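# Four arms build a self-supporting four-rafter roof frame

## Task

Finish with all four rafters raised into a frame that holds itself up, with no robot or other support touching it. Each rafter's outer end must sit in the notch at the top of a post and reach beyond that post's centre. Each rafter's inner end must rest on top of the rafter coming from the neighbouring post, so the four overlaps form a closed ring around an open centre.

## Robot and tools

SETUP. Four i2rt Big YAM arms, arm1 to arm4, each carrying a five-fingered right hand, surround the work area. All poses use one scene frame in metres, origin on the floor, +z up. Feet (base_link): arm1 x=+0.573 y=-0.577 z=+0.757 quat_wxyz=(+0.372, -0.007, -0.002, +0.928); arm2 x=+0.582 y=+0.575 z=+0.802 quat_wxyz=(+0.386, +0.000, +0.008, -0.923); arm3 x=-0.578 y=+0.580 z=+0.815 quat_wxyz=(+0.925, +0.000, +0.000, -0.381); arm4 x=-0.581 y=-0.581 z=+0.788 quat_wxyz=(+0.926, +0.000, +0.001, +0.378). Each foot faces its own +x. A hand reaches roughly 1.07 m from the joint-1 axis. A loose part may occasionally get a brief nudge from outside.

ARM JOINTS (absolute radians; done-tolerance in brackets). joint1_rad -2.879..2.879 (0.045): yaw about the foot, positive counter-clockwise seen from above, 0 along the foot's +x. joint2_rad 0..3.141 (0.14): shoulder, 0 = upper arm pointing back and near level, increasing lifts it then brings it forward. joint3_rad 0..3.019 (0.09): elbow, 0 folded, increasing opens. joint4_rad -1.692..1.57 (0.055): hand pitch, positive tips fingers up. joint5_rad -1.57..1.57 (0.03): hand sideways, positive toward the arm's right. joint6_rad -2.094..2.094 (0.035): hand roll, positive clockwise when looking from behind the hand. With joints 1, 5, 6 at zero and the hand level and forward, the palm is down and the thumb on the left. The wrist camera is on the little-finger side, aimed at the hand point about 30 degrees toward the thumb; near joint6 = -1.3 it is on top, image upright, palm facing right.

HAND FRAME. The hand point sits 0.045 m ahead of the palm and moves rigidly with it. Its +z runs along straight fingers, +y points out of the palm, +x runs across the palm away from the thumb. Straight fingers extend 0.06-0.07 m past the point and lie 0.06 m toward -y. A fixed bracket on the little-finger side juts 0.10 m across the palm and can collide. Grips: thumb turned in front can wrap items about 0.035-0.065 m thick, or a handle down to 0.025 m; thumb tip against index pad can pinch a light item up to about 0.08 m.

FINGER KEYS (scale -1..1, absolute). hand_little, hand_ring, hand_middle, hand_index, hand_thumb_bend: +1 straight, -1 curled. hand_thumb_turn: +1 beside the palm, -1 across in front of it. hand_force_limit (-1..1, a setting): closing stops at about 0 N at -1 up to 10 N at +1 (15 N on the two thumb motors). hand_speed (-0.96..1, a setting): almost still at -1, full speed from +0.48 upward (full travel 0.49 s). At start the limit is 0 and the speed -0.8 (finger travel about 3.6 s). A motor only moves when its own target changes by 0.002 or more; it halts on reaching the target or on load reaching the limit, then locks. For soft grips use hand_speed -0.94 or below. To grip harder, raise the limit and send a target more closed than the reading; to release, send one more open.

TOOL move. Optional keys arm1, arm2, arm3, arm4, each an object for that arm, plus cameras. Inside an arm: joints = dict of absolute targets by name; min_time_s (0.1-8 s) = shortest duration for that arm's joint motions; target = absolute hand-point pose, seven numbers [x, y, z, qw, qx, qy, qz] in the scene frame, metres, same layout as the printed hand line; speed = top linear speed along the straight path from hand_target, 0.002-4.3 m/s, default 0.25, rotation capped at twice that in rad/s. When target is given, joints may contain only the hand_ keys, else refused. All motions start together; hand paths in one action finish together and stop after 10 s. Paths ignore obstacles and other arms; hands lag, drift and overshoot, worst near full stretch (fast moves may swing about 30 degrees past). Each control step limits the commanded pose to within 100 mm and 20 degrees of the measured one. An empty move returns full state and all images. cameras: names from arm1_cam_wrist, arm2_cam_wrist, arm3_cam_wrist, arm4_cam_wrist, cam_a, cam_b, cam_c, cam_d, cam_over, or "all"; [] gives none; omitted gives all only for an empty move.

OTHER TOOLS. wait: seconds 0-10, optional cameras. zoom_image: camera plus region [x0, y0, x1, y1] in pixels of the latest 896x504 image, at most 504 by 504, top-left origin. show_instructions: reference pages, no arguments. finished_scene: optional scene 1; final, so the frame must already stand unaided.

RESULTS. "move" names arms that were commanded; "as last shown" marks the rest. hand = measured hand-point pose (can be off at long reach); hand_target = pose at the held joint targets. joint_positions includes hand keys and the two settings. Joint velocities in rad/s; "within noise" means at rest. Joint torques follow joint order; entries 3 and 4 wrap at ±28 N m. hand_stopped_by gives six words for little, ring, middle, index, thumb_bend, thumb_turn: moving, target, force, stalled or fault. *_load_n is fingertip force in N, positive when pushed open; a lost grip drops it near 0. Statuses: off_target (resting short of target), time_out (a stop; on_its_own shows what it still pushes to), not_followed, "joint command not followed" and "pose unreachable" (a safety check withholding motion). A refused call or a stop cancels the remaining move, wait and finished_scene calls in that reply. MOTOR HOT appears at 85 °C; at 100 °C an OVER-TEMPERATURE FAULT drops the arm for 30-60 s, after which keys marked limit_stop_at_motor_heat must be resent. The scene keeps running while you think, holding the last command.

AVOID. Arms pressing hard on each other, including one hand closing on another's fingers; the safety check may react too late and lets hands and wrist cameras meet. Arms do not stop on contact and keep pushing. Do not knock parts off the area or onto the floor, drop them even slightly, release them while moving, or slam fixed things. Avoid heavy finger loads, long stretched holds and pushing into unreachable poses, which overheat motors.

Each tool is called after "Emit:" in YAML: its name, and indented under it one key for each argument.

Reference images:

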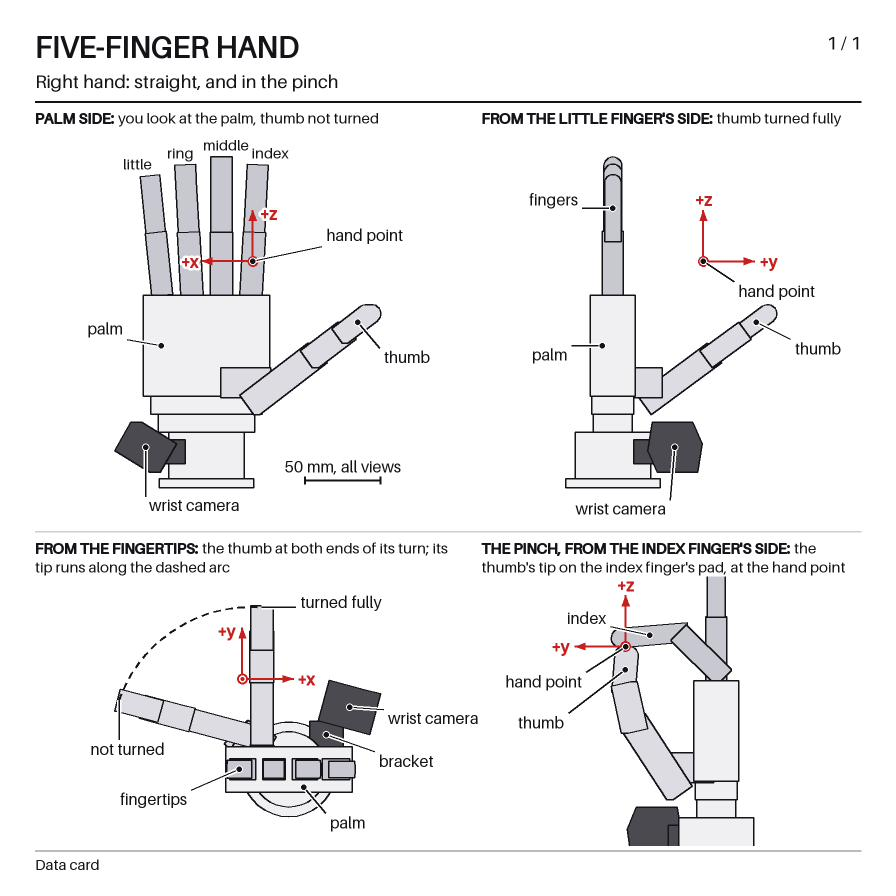

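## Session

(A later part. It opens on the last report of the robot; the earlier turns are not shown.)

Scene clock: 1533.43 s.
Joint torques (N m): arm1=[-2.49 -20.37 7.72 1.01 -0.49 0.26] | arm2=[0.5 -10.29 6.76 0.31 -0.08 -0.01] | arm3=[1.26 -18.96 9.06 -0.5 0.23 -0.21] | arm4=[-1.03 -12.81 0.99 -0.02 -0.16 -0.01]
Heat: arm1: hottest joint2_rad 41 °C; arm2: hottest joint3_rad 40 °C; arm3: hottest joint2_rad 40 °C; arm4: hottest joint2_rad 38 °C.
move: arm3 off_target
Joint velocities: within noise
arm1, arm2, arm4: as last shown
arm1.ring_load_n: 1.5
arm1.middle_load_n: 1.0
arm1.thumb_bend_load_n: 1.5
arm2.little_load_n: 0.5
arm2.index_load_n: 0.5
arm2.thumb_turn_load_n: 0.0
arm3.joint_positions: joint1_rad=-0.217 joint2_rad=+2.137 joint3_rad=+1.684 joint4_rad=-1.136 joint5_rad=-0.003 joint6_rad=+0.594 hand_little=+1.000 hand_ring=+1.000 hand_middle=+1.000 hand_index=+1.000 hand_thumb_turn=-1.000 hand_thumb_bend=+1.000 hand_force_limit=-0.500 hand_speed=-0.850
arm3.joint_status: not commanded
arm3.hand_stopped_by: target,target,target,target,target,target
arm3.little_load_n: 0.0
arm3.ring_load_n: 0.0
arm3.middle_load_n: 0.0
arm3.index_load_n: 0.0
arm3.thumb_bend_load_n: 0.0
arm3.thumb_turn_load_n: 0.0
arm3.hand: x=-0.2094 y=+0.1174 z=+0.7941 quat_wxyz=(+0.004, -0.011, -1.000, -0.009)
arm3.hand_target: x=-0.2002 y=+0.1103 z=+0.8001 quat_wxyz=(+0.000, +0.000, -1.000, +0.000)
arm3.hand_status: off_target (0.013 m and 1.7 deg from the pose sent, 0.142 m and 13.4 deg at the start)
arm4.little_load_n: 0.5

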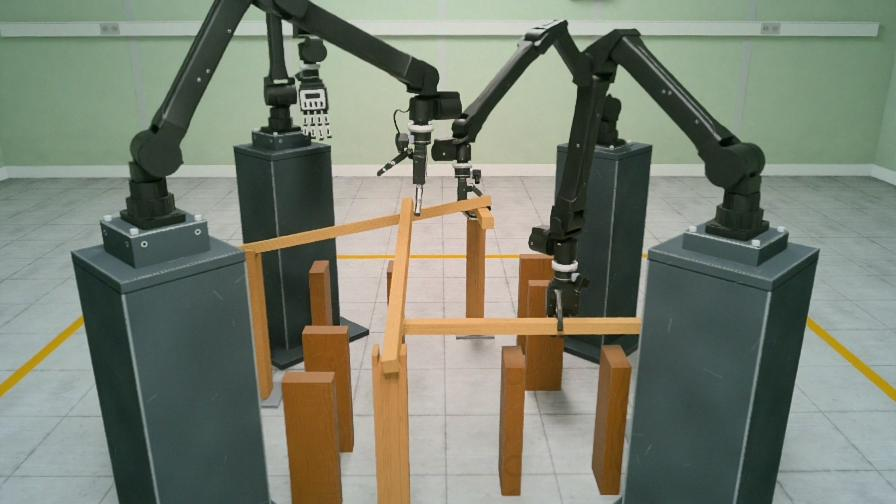

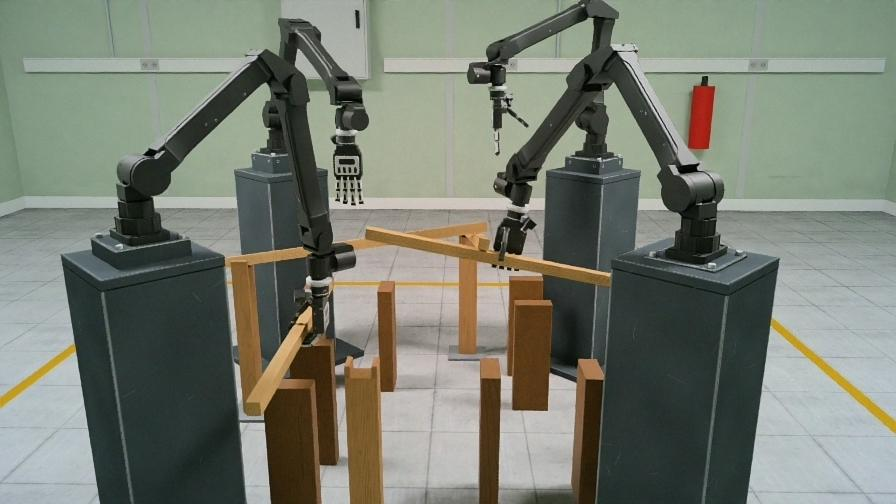

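Emit:
move:
  arm3: {"target":[-0.29,0.40,0.92,0.0,0.0,1.0,0.0],"speed":0.3}
  cameras: ["cam_a","cam_b","cam_c","cam_d"]

Emit:
zoom_image:
  camera: "cam_d"
  region: [230, 340, 400, 440]

Emit:
zoom_image:
  camera: "cam_a"
  region: [150, 150, 450, 350]

Emit:
zoom_image:
  camera: "cam_c"
  region: [380, 180, 660, 360]

Scene clock: 1578.07 s.
Joint torques (N m): arm1=[-2.49 -20.31 7.83 0.99 -0.5 0.26] | arm2=[0.5 -10.34 6.78 0.31 -0.07 -0.01] | arm3=[1.2 -8.41 5.74 -0.21 0.14 0.1] | arm4=[-1.03 -12.69 0.95 0.02 -0.16 -0.01]
Heat: arm1: hottest joint2_rad 42 °C; arm2: hottest joint3_rad 40 °C; arm3: hottest joint2_rad 38 °C; arm4: hottest joint2_rad 38 °C.
move: arm3 done
Joint velocities: within noise
arm1, arm2, arm4: as last shown
arm1.thumb_bend_load_n: 2.0
arm2.little_load_n: 0.0
arm2.middle_load_n: 0.5
arm2.index_load_n: 0.0
arm3.joint_positions: joint1_rad=+0.026 joint2_rad=+1.318 joint3_rad=+0.960 joint4_rad=-1.184 joint5_rad=-0.002 joint6_rad=+0.807 hand_little=+1.000 hand_ring=+1.000 hand_middle=+1.000 hand_index=+1.000 hand_thumb_turn=-1.000 hand_thumb_bend=+1.000 hand_force_limit=-0.500 hand_speed=-0.850
arm3.joint_status: not commanded
arm3.hand_stopped_by: target,target,target,target,target,target
arm3.little_load_n: 0.0
arm3.ring_load_n: 0.0
arm3.middle_load_n: 0.0
arm3.index_load_n: 0.0
arm3.thumb_bend_load_n: 0.0
arm3.thumb_turn_load_n: 0.0
arm3.hand: x=-0.2864 y=+0.3943 z=+0.9270 quat_wxyz=(-0.011, +0.004, -1.000, +0.009)
arm3.hand_target: x=-0.2902 y=+0.4000 z=+0.9202 quat_wxyz=(+0.000, +0.000, -1.000, +0.000)
arm3.hand_status: done (0.010 m and 1.7 deg from the pose sent, 0.320 m and 1.7 deg at the start)
arm4.little_load_n: 1.0
arm4.ring_load_n: 1.0

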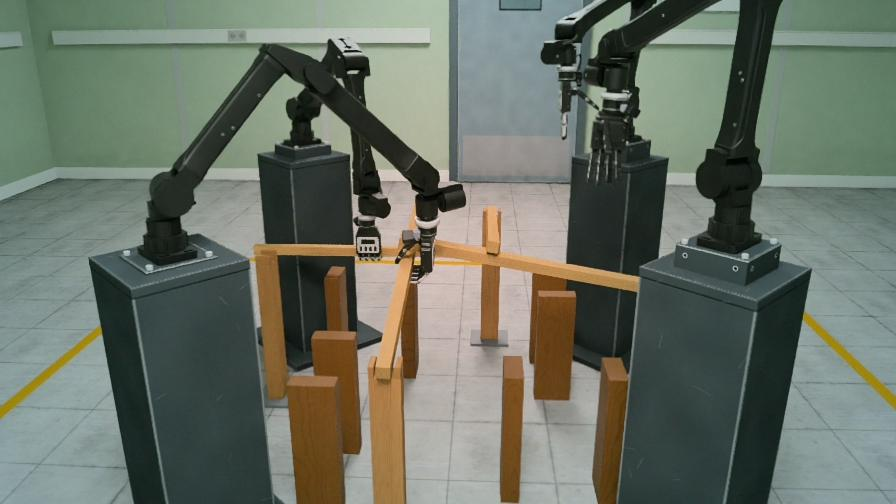

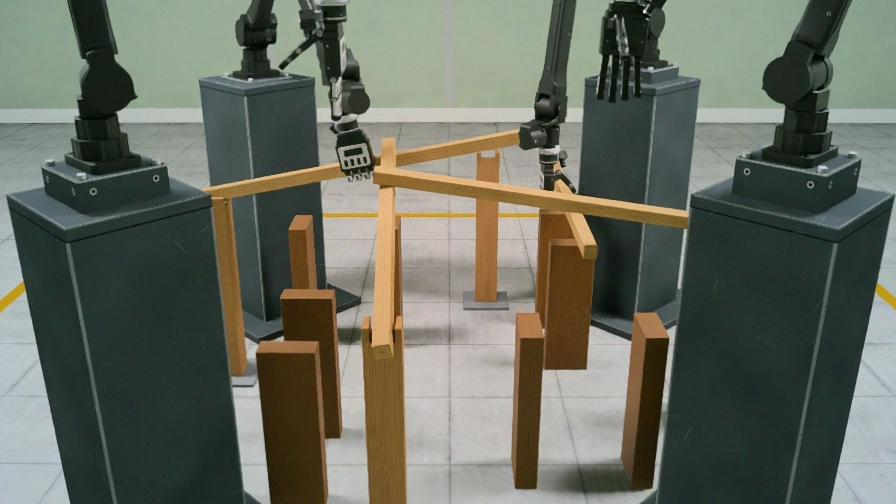

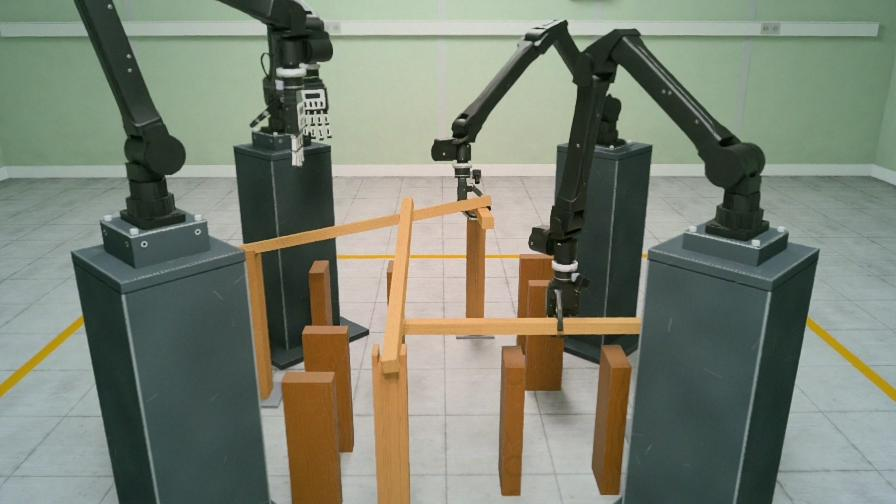

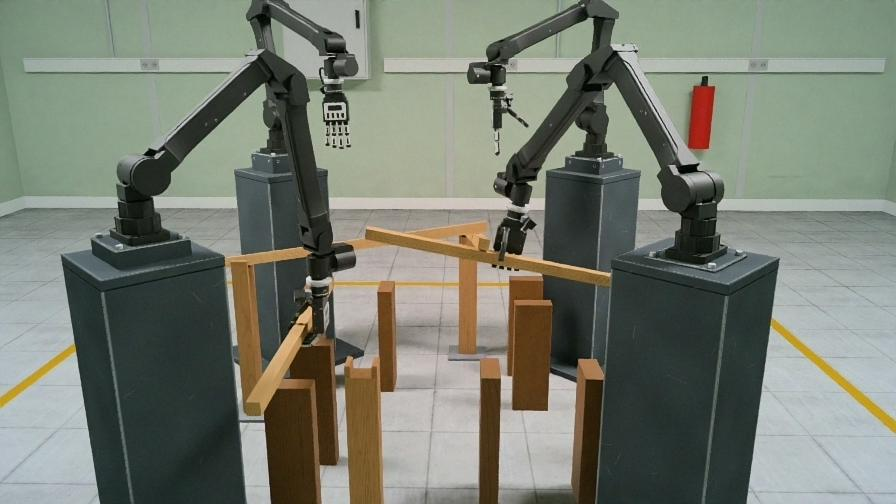

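Scaled by 2.965 from the camera's image (finer frame: 1280x720).

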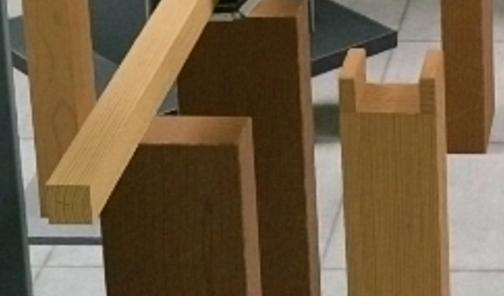

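Scaled by 1.680 from the camera's image (finer frame: 1280x720).

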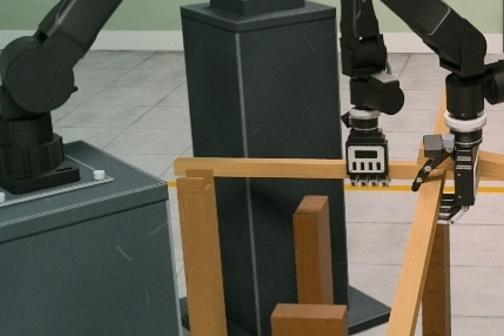

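Scaled by 1.800 from the camera's image (finer frame: 1280x720).

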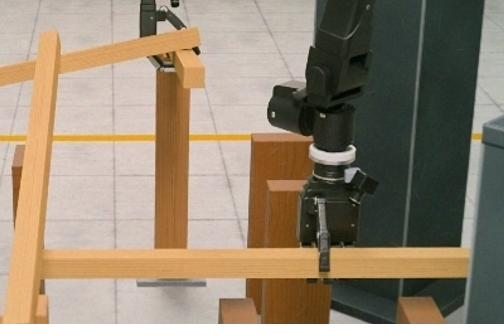

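Emit:
zoom_image:
  camera: "cam_d"
  region: [330, 340, 400, 400]

Emit:
zoom_image:
  camera: "cam_d"
  region: [235, 380, 285, 430]

Emit:
zoom_image:
  camera: "cam_a"
  region: [240, 220, 320, 300]

Scaled by 7.200 from the camera's image (finer frame: 1280x720).

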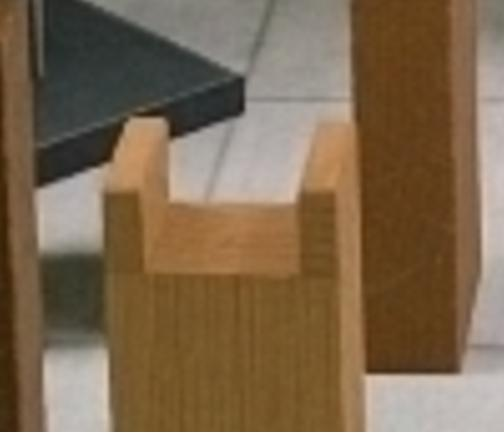

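Scaled by 10.080 from the camera's image (finer frame: 1280x720).

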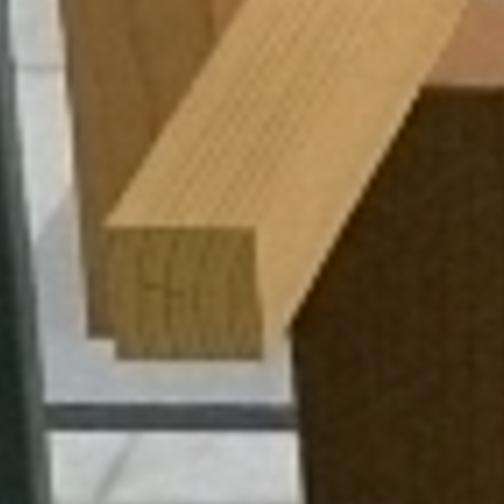

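Scaled by 6.300 from the camera's image (finer frame: 1280x720).

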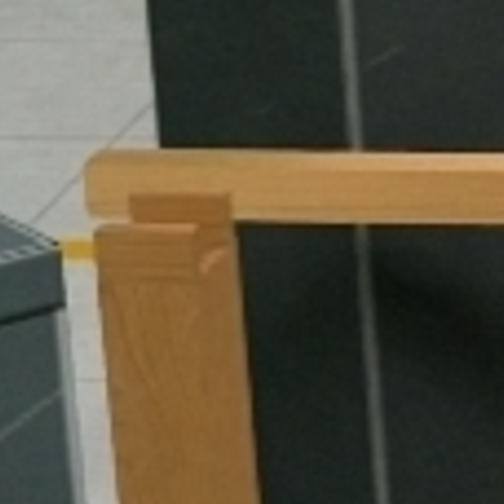

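Emit:
move:
  arm4: {"target":[-0.33,-0.316,0.462,-0.01,0.707,-0.707,0],"speed":0.1}
  cameras: ["cam_a","cam_c"]

Emit:
zoom_image:
  camera: "cam_c"
  region: [380, 180, 660, 360]

Scene clock: 1633.20 s.
Joint torques (N m): arm1=[-2.32 -20.48 7.76 1.07 -0.51 0.28] | arm2=[0.5 -10.34 6.76 0.31 -0.08 -0.01] | arm3=[0.67 -8.53 5.97 0.12 0.2 0.1] | arm4=[-1.85 -11.99 0.39 0.51 -0.23 -0.16]
Heat: arm1: hottest joint2_rad 43 °C; arm2: hottest joint3_rad 40 °C; arm3: hottest joint2_rad 35 °C; arm4: hottest joint2_rad 39 °C.
move: arm4 done
Joint velocities: within noise
arm1, arm2, arm3: as last shown
arm1.ring_load_n: 1.0
arm1.thumb_bend_load_n: 1.5
arm2.middle_load_n: 0.0
arm4.joint_positions: joint1_rad=-0.128 joint2_rad=+2.460 joint3_rad=+0.950 joint4_rad=-0.060 joint5_rad=+0.002 joint6_rad=+0.654 hand_little=-0.150 hand_ring=-0.150 hand_middle=-0.150 hand_index=-0.150 hand_thumb_turn=-1.000 hand_thumb_bend=+0.466 hand_force_limit=-0.500 hand_speed=-0.850
arm4.joint_status: not commanded
arm4.hand_stopped_by: target,target,target,target,force,target
arm4.little_load_n: 1.0
arm4.ring_load_n: 1.5
arm4.middle_load_n: 1.0
arm4.index_load_n: 2.0
arm4.thumb_bend_load_n: 3.0
arm4.thumb_turn_load_n: 0.5
arm4.hand: x=-0.3362 y=-0.3204 z=+0.4547 quat_wxyz=(+0.000, +0.705, -0.709, +0.001)
arm4.hand_target: x=-0.3301 y=-0.3160 z=+0.4619 quat_wxyz=(-0.010, +0.707, -0.707, +0.000)
arm4.hand_status: done (0.010 m and 1.3 deg from the pose sent, 0.049 m and 0.3 deg at the start)

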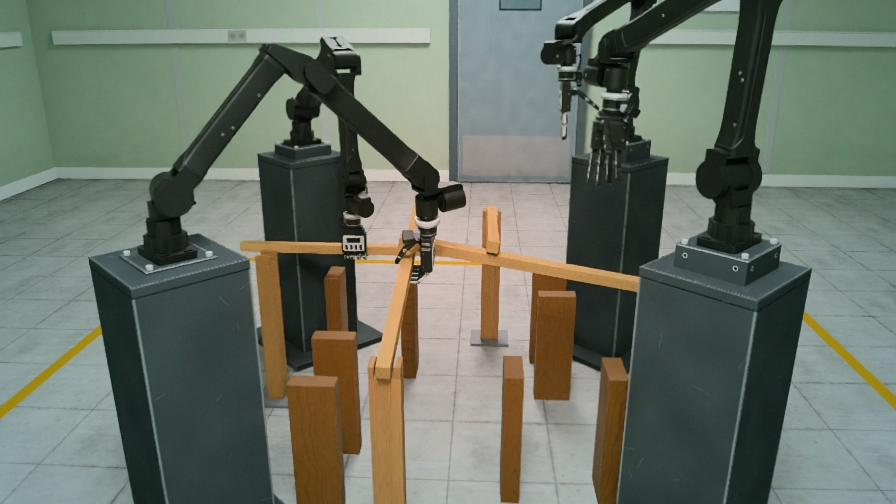

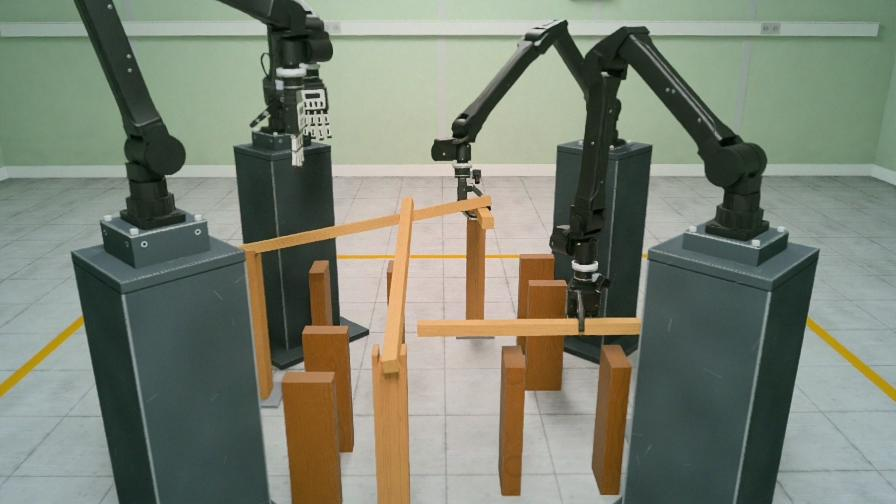

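Scaled by 1.800 from the camera's image (finer frame: 1280x720).

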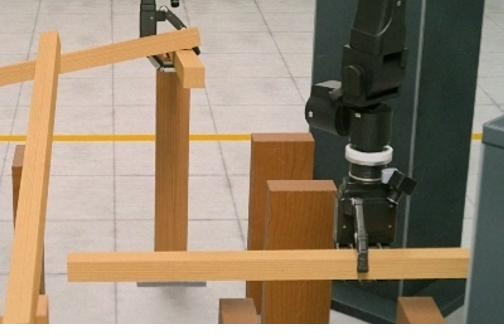

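Emit:
move:
  arm4: {"target":[-0.33,-0.345,0.58,-0.047,0.7061,-0.7061,-0.037],"speed":0.15}
  cameras: ["cam_a","cam_c"]

Emit:
move:
  arm4: {"target":[-0.33,-0.345,0.68,-0.06,0.705,-0.705,-0.05],"speed":0.15}
  cameras: ["cam_a","cam_c","cam_d","cam_over"]

Scene clock: 1645.03 s.
Joint torques (N m): arm1=[-2.84 -20.37 7.83 1.03 -0.49 0.26] | arm2=[0.5 -10.34 6.76 0.31 -0.07 -0.01] | arm3=[0.73 -8.35 5.78 -0.17 0.19 0.08] | arm4=[-2.14 -10.05 1.8 0.1 -0.45 -0.13]
Heat: arm1: hottest joint2_rad 43 °C; arm2: hottest joint3_rad 40 °C; arm3: hottest joint2_rad 35 °C; arm4: hottest joint2_rad 39 °C.
move: arm4 done
Joint velocities: within noise
arm1, arm2, arm3: as last shown
arm1.thumb_bend_load_n: 2.0
arm4.joint_positions: joint1_rad=-0.232 joint2_rad=+2.093 joint3_rad=+0.744 joint4_rad=-0.145 joint5_rad=-0.087 joint6_rad=+0.546 hand_little=-0.150 hand_ring=-0.150 hand_middle=-0.150 hand_index=-0.150 hand_thumb_turn=-1.000 hand_thumb_bend=+0.466 hand_force_limit=-0.500 hand_speed=-0.850
arm4.joint_status: not commanded
arm4.hand_stopped_by: target,target,target,target,force,target
arm4.little_load_n: 0.5
arm4.ring_load_n: 1.5
arm4.middle_load_n: 1.0
arm4.index_load_n: 2.0
arm4.thumb_bend_load_n: 3.0
arm4.thumb_turn_load_n: 0.5
arm4.hand: x=-0.3302 y=-0.3432 z=+0.5755 quat_wxyz=(-0.047, +0.707, -0.705, -0.033)
arm4.hand_target: x=-0.3301 y=-0.3449 z=+0.5799 quat_wxyz=(-0.047, +0.706, -0.706, -0.037)
arm4.hand_status: done (0.005 m and 0.4 deg from the pose sent, 0.128 m and 7.0 deg at the start)

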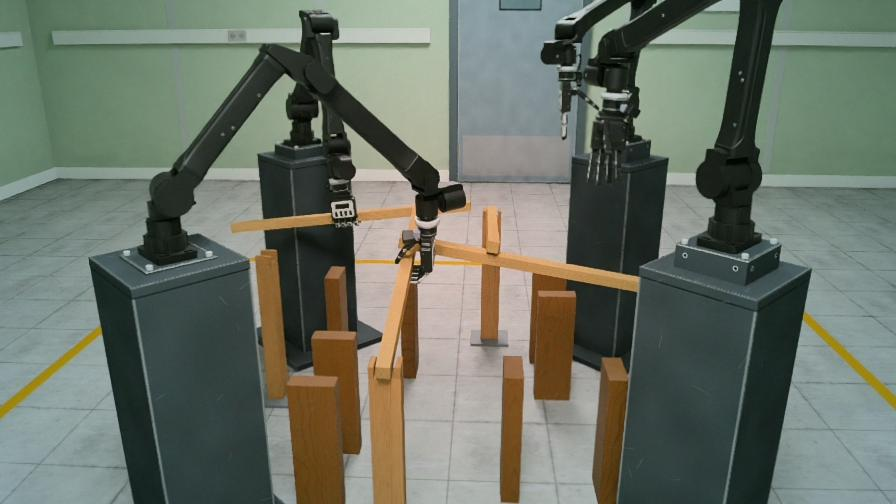

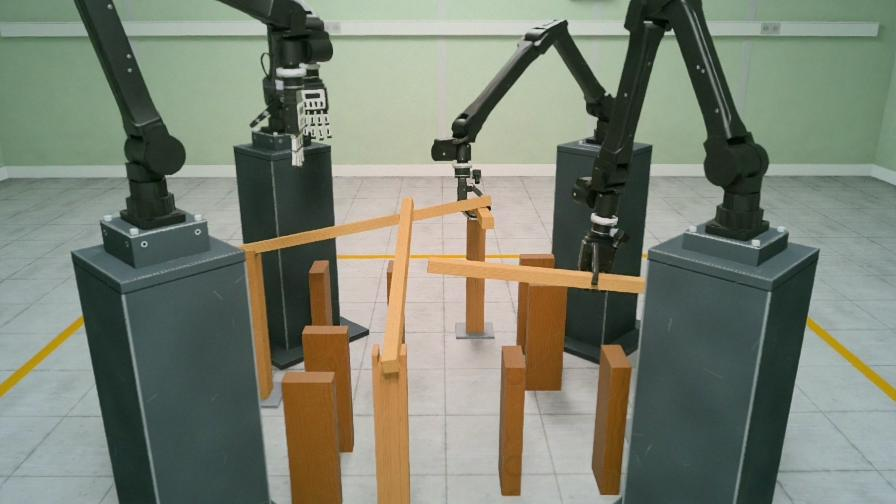

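Scene clock: 1646.40 s.
Joint torques (N m): arm1=[-2.61 -20.01 7.9 1.07 -0.51 0.28] | arm2=[0.5 -10.29 6.76 0.31 -0.07 -0.01] | arm3=[0.5 -9.05 5.94 -0.27 0.12 0.1] | arm4=[-2.61 -8.41 4.1 0.16 -0.48 -0.12]
Heat: arm1: hottest joint2_rad 43 °C; arm2: hottest joint3_rad 40 °C; arm3: hottest joint2_rad 35 °C; arm4: hottest joint2_rad 39 °C.
move: arm4 done
Joint velocities: within noise
arm1, arm2, arm3: as last shown
arm1.ring_load_n: 1.5
arm4.joint_positions: joint1_rad=-0.247 joint2_rad=+1.781 joint3_rad=+0.705 joint4_rad=-0.402 joint5_rad=-0.120 joint6_rad=+0.530 hand_little=-0.150 hand_ring=-0.150 hand_middle=-0.150 hand_index=-0.150 hand_thumb_turn=-1.000 hand_thumb_bend=+0.466 hand_force_limit=-0.500 hand_speed=-0.850
arm4.joint_status: not commanded
arm4.hand_stopped_by: target,target,target,target,force,target
arm4.little_load_n: 1.0
arm4.ring_load_n: 1.5
arm4.middle_load_n: 1.0
arm4.index_load_n: 2.0
arm4.thumb_bend_load_n: 3.0
arm4.thumb_turn_load_n: 0.5
arm4.hand: x=-0.3308 y=-0.3429 z=+0.6761 quat_wxyz=(-0.059, +0.707, -0.704, -0.047)
arm4.hand_target: x=-0.3299 y=-0.3449 z=+0.6800 quat_wxyz=(-0.060, +0.705, -0.705, -0.050)
arm4.hand_status: done (0.004 m and 0.5 deg from the pose sent, 0.105 m and 2.5 deg at the start)

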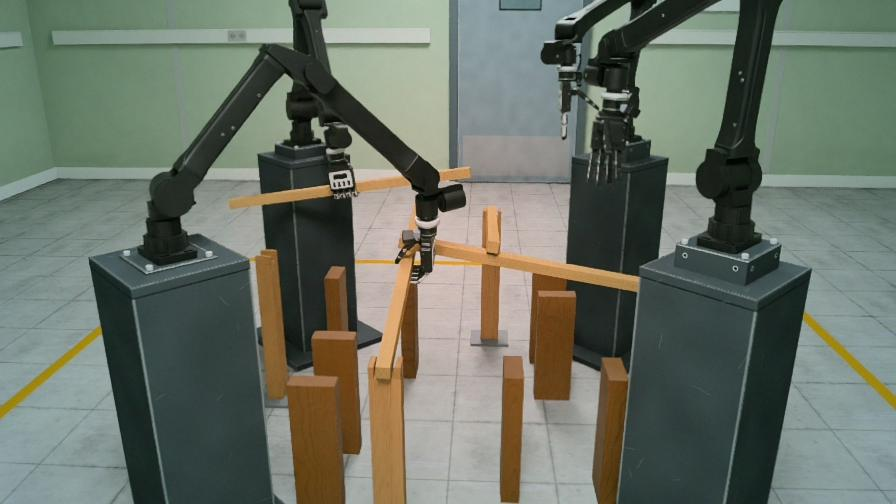

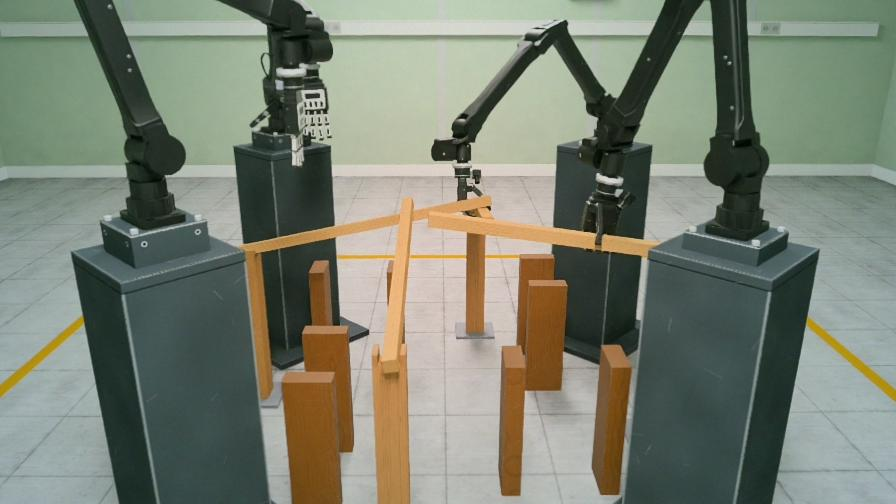

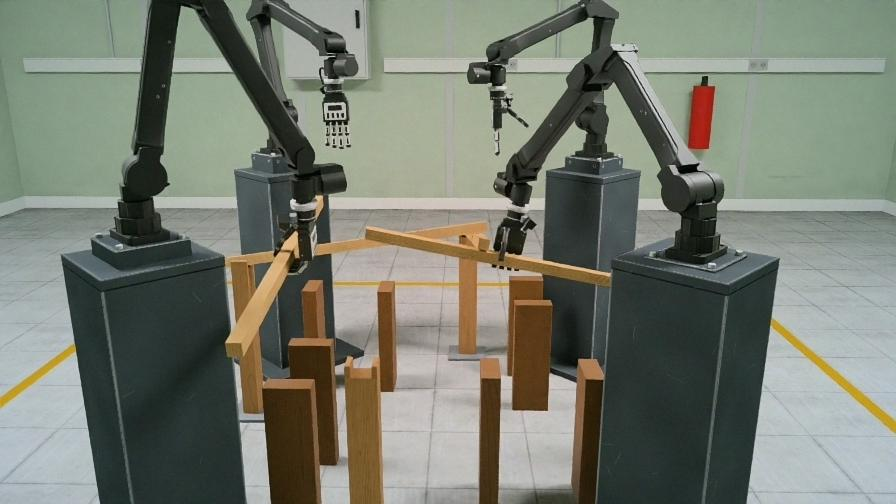

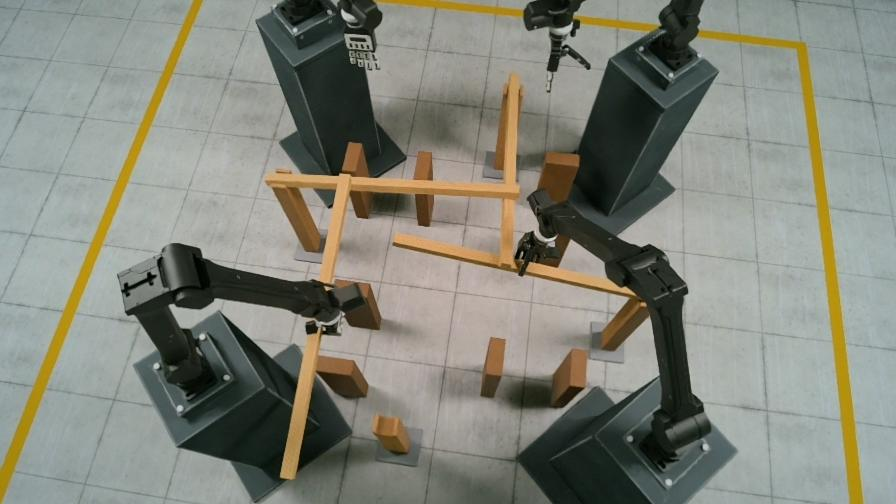

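Emit:
move:
  arm4: {"target":[-0.28,-0.20,0.67,-0.0616,0.7044,-0.7044,-0.0616],"speed":0.15}
  cameras: ["cam_a","cam_b","cam_c","cam_d"]

Emit:
zoom_image:
  camera: "cam_c"
  region: [380, 140, 660, 300]

Emit:
zoom_image:
  camera: "cam_d"
  region: [220, 150, 400, 390]

Scene clock: 1669.50 s.
Joint torques (N m): arm1=[-2.73 -20.42 7.76 0.99 -0.5 0.27] | arm2=[0.5 -10.34 6.76 0.29 -0.07 -0.01] | arm3=[1.2 -8.59 5.87 -0.14 0.13 0.13] | arm4=[-1.49 -10.75 7.6 0.17 -0.46 0.03]
Heat: arm1: hottest joint2_rad 43 °C; arm2: hottest joint3_rad 40 °C; arm3: hottest joint3_rad 35 °C; arm4: hottest joint2_rad 39 °C.
move: arm4 off_target
Joint velocities: arm1=[within noise] | arm2=[within noise] | arm3=[within noise] | arm4=[0.005 -0.005 -0.012 -0.027 -0.154 0.022]
arm1.joint_positions: joint1_rad=-0.276 joint2_rad=+2.303 joint3_rad=+1.554 joint4_rad=-0.722 joint5_rad=-0.184 joint6_rad=+0.595 hand_little=-0.150 hand_ring=-0.150 hand_middle=-0.150 hand_index=-0.149 hand_thumb_turn=-1.000 hand_thumb_bend=+0.538 hand_force_limit=-0.500 hand_speed=-0.850
arm1.joint_status: not commanded
arm1.hand_stopped_by: target,target,target,target,force,target
arm1.little_load_n: 0.0
arm1.ring_load_n: 1.0
arm1.middle_load_n: 1.0
arm1.index_load_n: 4.5
arm1.thumb_bend_load_n: 2.0
arm1.thumb_turn_load_n: 0.0
arm1.hand: x=+0.1906 y=-0.1098 z=+0.6011 quat_wxyz=(+0.008, +0.995, -0.026, -0.097)
arm1.hand_target: x=+0.1774 y=-0.0876 z=+0.6266 quat_wxyz=(-0.018, +0.992, -0.030, -0.119)
arm1.hand_status: not commanded
arm2.joint_positions: joint1_rad=-0.337 joint2_rad=+1.492 joint3_rad=+1.116 joint4_rad=-1.168 joint5_rad=-0.017 joint6_rad=+0.464 hand_little=+1.000 hand_ring=+1.000 hand_middle=+1.000 hand_index=+1.000 hand_thumb_turn=-1.000 hand_thumb_bend=+1.000 hand_force_limit=-0.500 hand_speed=-0.850
arm2.joint_status: not commanded
arm2.hand_stopped_by: target,target,target,target,target,target
arm2.little_load_n: 0.0
arm2.ring_load_n: 0.0
arm2.middle_load_n: 0.0
arm2.index_load_n: 0.0
arm2.thumb_bend_load_n: 0.0
arm2.thumb_turn_load_n: 0.0
arm2.hand: x=+0.2648 y=+0.3543 z=+0.9061 quat_wxyz=(+0.004, -0.710, -0.704, +0.012)
arm2.hand_target: x=+0.2700 y=+0.3599 z=+0.9002 quat_wxyz=(+0.000, -0.707, -0.707, +0.000)
arm2.hand_status: not commanded
arm3: as last shown
arm3.thumb_bend_load_n: -0.5
arm4.joint_positions: joint1_rad=-0.059 joint2_rad=+1.997 joint3_rad=+1.040 joint4_rad=-0.520 joint5_rad=-0.123 joint6_rad=+0.718 hand_little=-0.150 hand_ring=-0.150 hand_middle=-0.150 hand_index=-0.150 hand_thumb_turn=-1.000 hand_thumb_bend=+0.466 hand_force_limit=-0.500 hand_speed=-0.850
arm4.joint_status: not commanded
arm4.hand_stopped_by: target,target,target,target,force,target
arm4.little_load_n: 0.5
arm4.ring_load_n: 1.5
arm4.middle_load_n: 1.0
arm4.index_load_n: 2.0
arm4.thumb_bend_load_n: 3.0
arm4.thumb_turn_load_n: 0.5
arm4.hand: x=-0.2909 y=-0.2145 z=+0.6627 quat_wxyz=(-0.050, +0.706, -0.704, -0.059)
arm4.hand_target: x=-0.2803 y=-0.2002 z=+0.6704 quat_wxyz=(-0.062, +0.704, -0.704, -0.062)
arm4.hand_status: off_target (0.020 m and 1.4 deg from the pose sent, 0.152 m and 1.8 deg at the start)

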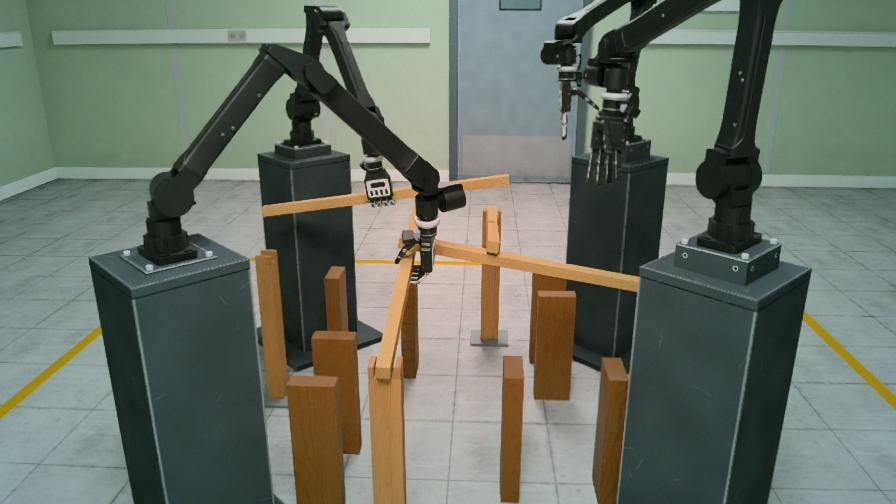

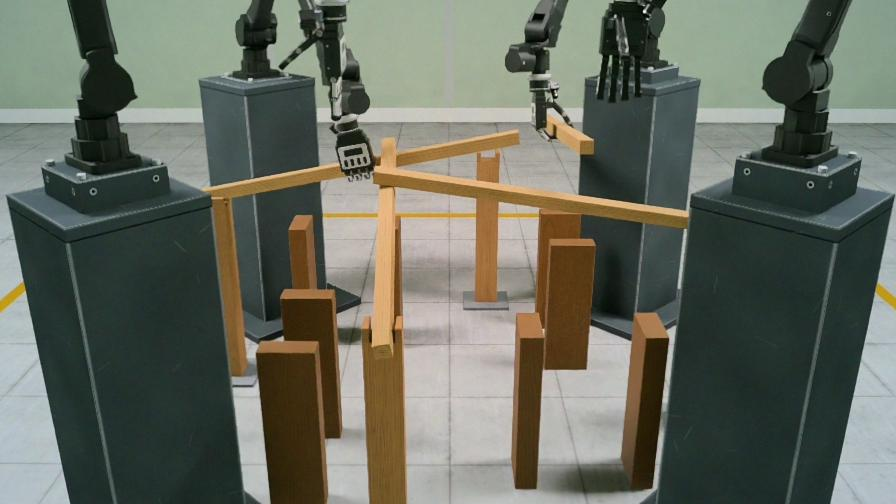

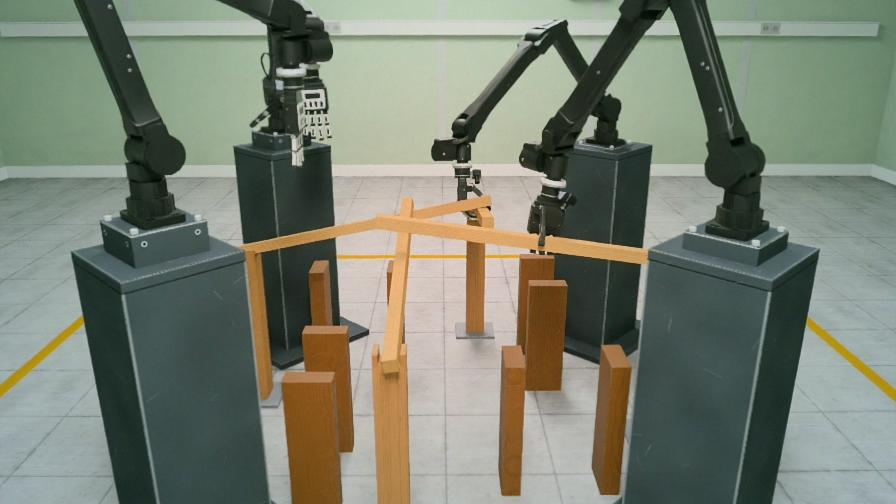

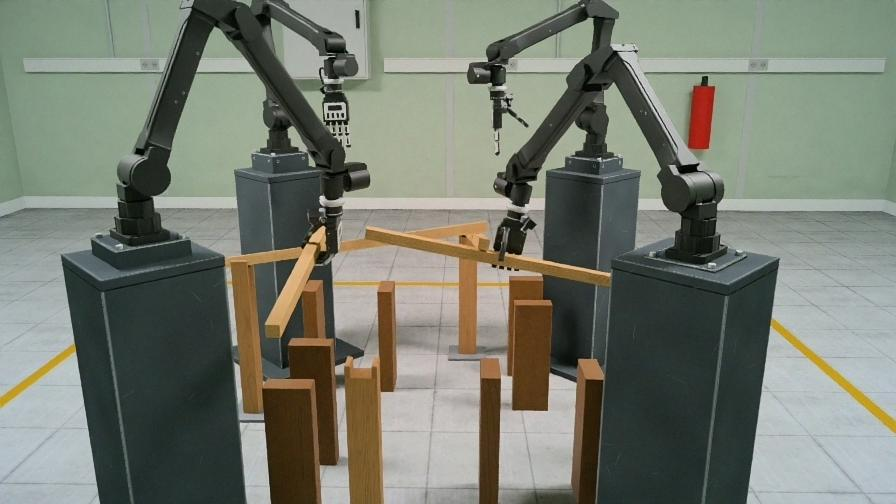

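Scaled by 1.800 from the camera's image (finer frame: 1280x720).

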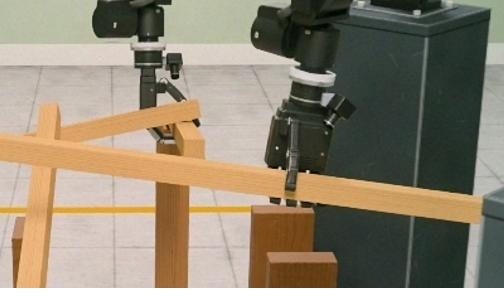

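Scaled by 2.100 from the camera's image (finer frame: 1280x720).

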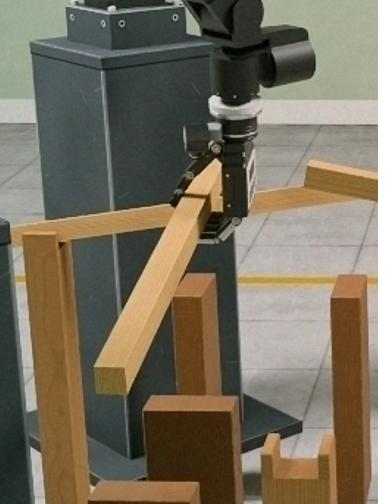

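Emit:
move:
  arm4: {"target":[-0.23,-0.187,0.632,-0.0707,0.7035,-0.7035,-0.0707],"speed":0.12}
  cameras: ["cam_a","cam_b","cam_c","cam_d"]

Emit:
zoom_image:
  camera: "cam_b"
  region: [330, 110, 610, 240]

Emit:
zoom_image:
  camera: "cam_d"
  region: [240, 200, 420, 400]

Scene clock: 1683.27 s.
Joint torques (N m): arm1=[-2.67 -19.9 7.84 0.96 -0.51 0.3] | arm2=[0.5 -10.34 6.78 0.29 -0.07 -0.01] | arm3=[0.62 -8.82 5.86 -0.27 0.13 0.09] | arm4=[-1.96 -12.63 7.69 0.61 -0.56 -0.13]
Heat: arm1: hottest joint2_rad 43 °C; arm2: hottest joint3_rad 40 °C; arm3: hottest joint3_rad 35 °C; arm4: hottest joint2_rad 39 °C.
move: arm4 off_target
Joint velocities: within noise
arm1, arm2, arm3: as last shown
arm1.ring_load_n: 1.5
arm3.thumb_bend_load_n: 0.0
arm4.joint_positions: joint1_rad=-0.102 joint2_rad=+2.154 joint3_rad=+1.181 joint4_rad=-0.514 joint5_rad=-0.146 joint6_rad=+0.686 hand_little=-0.150 hand_ring=-0.150 hand_middle=-0.150 hand_index=-0.150 hand_thumb_turn=-1.000 hand_thumb_bend=+0.466 hand_force_limit=-0.500 hand_speed=-0.850
arm4.joint_status: not commanded
arm4.hand_stopped_by: target,target,target,target,force,target
arm4.little_load_n: 1.0
arm4.ring_load_n: 1.5
arm4.middle_load_n: 1.0
arm4.index_load_n: 1.5
arm4.thumb_bend_load_n: 3.5
arm4.thumb_turn_load_n: 0.5
arm4.hand: x=-0.2492 y=-0.2018 z=+0.6225 quat_wxyz=(-0.048, +0.703, -0.707, -0.069)
arm4.hand_target: x=-0.2304 y=-0.1875 z=+0.6326 quat_wxyz=(-0.071, +0.704, -0.704, -0.071)
arm4.hand_status: off_target (0.026 m and 2.6 deg from the pose sent, 0.074 m and 2.8 deg at the start)

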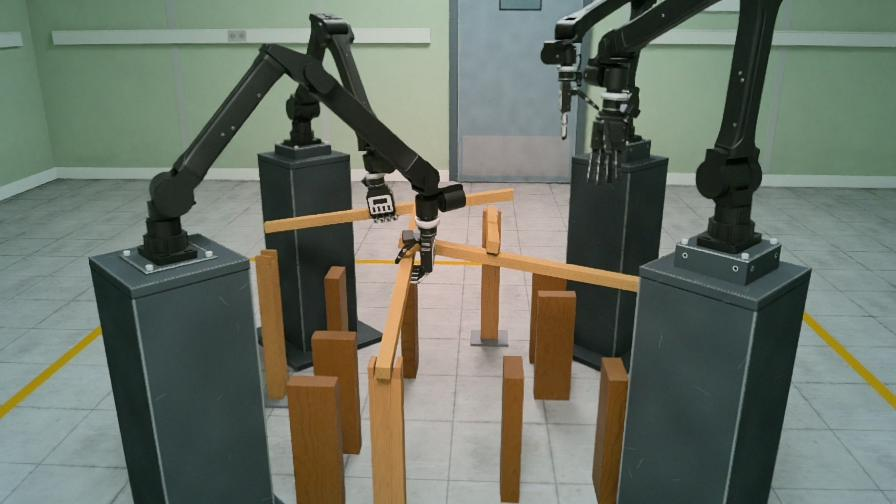

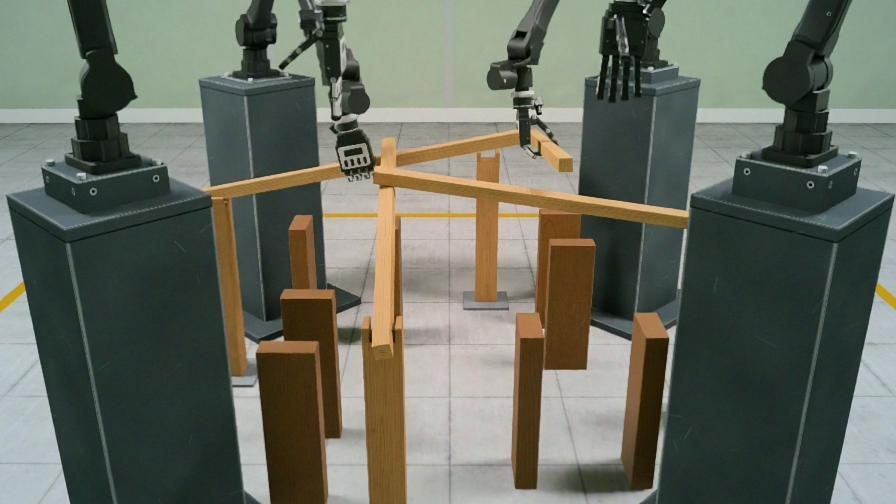

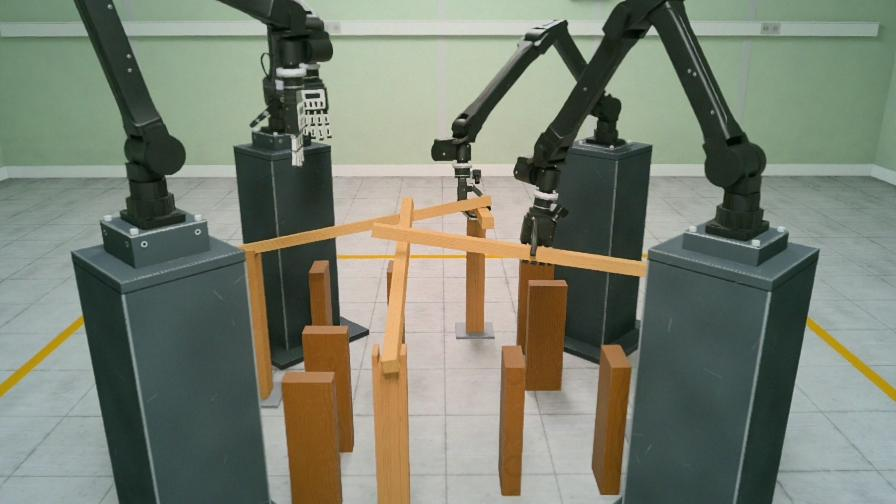

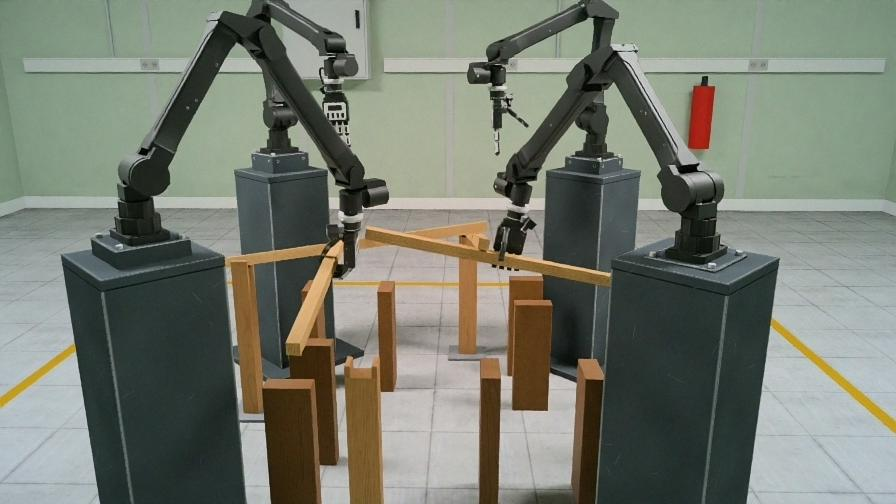

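Scaled by 1.800 from the camera's image (finer frame: 1280x720).

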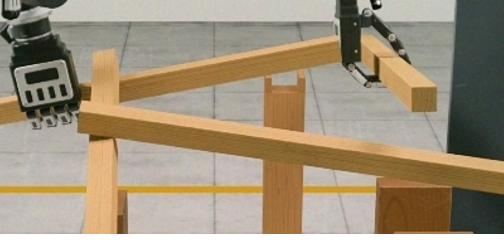

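Scaled by 2.520 from the camera's image (finer frame: 1280x720).

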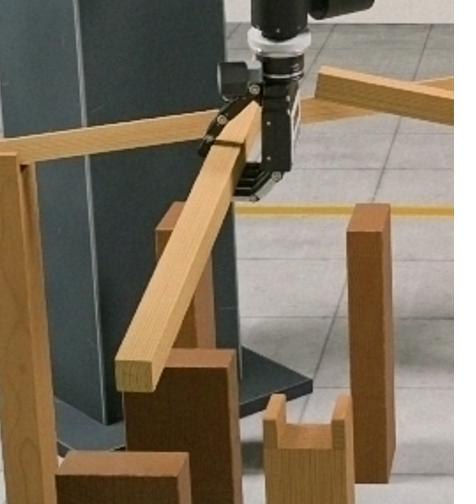

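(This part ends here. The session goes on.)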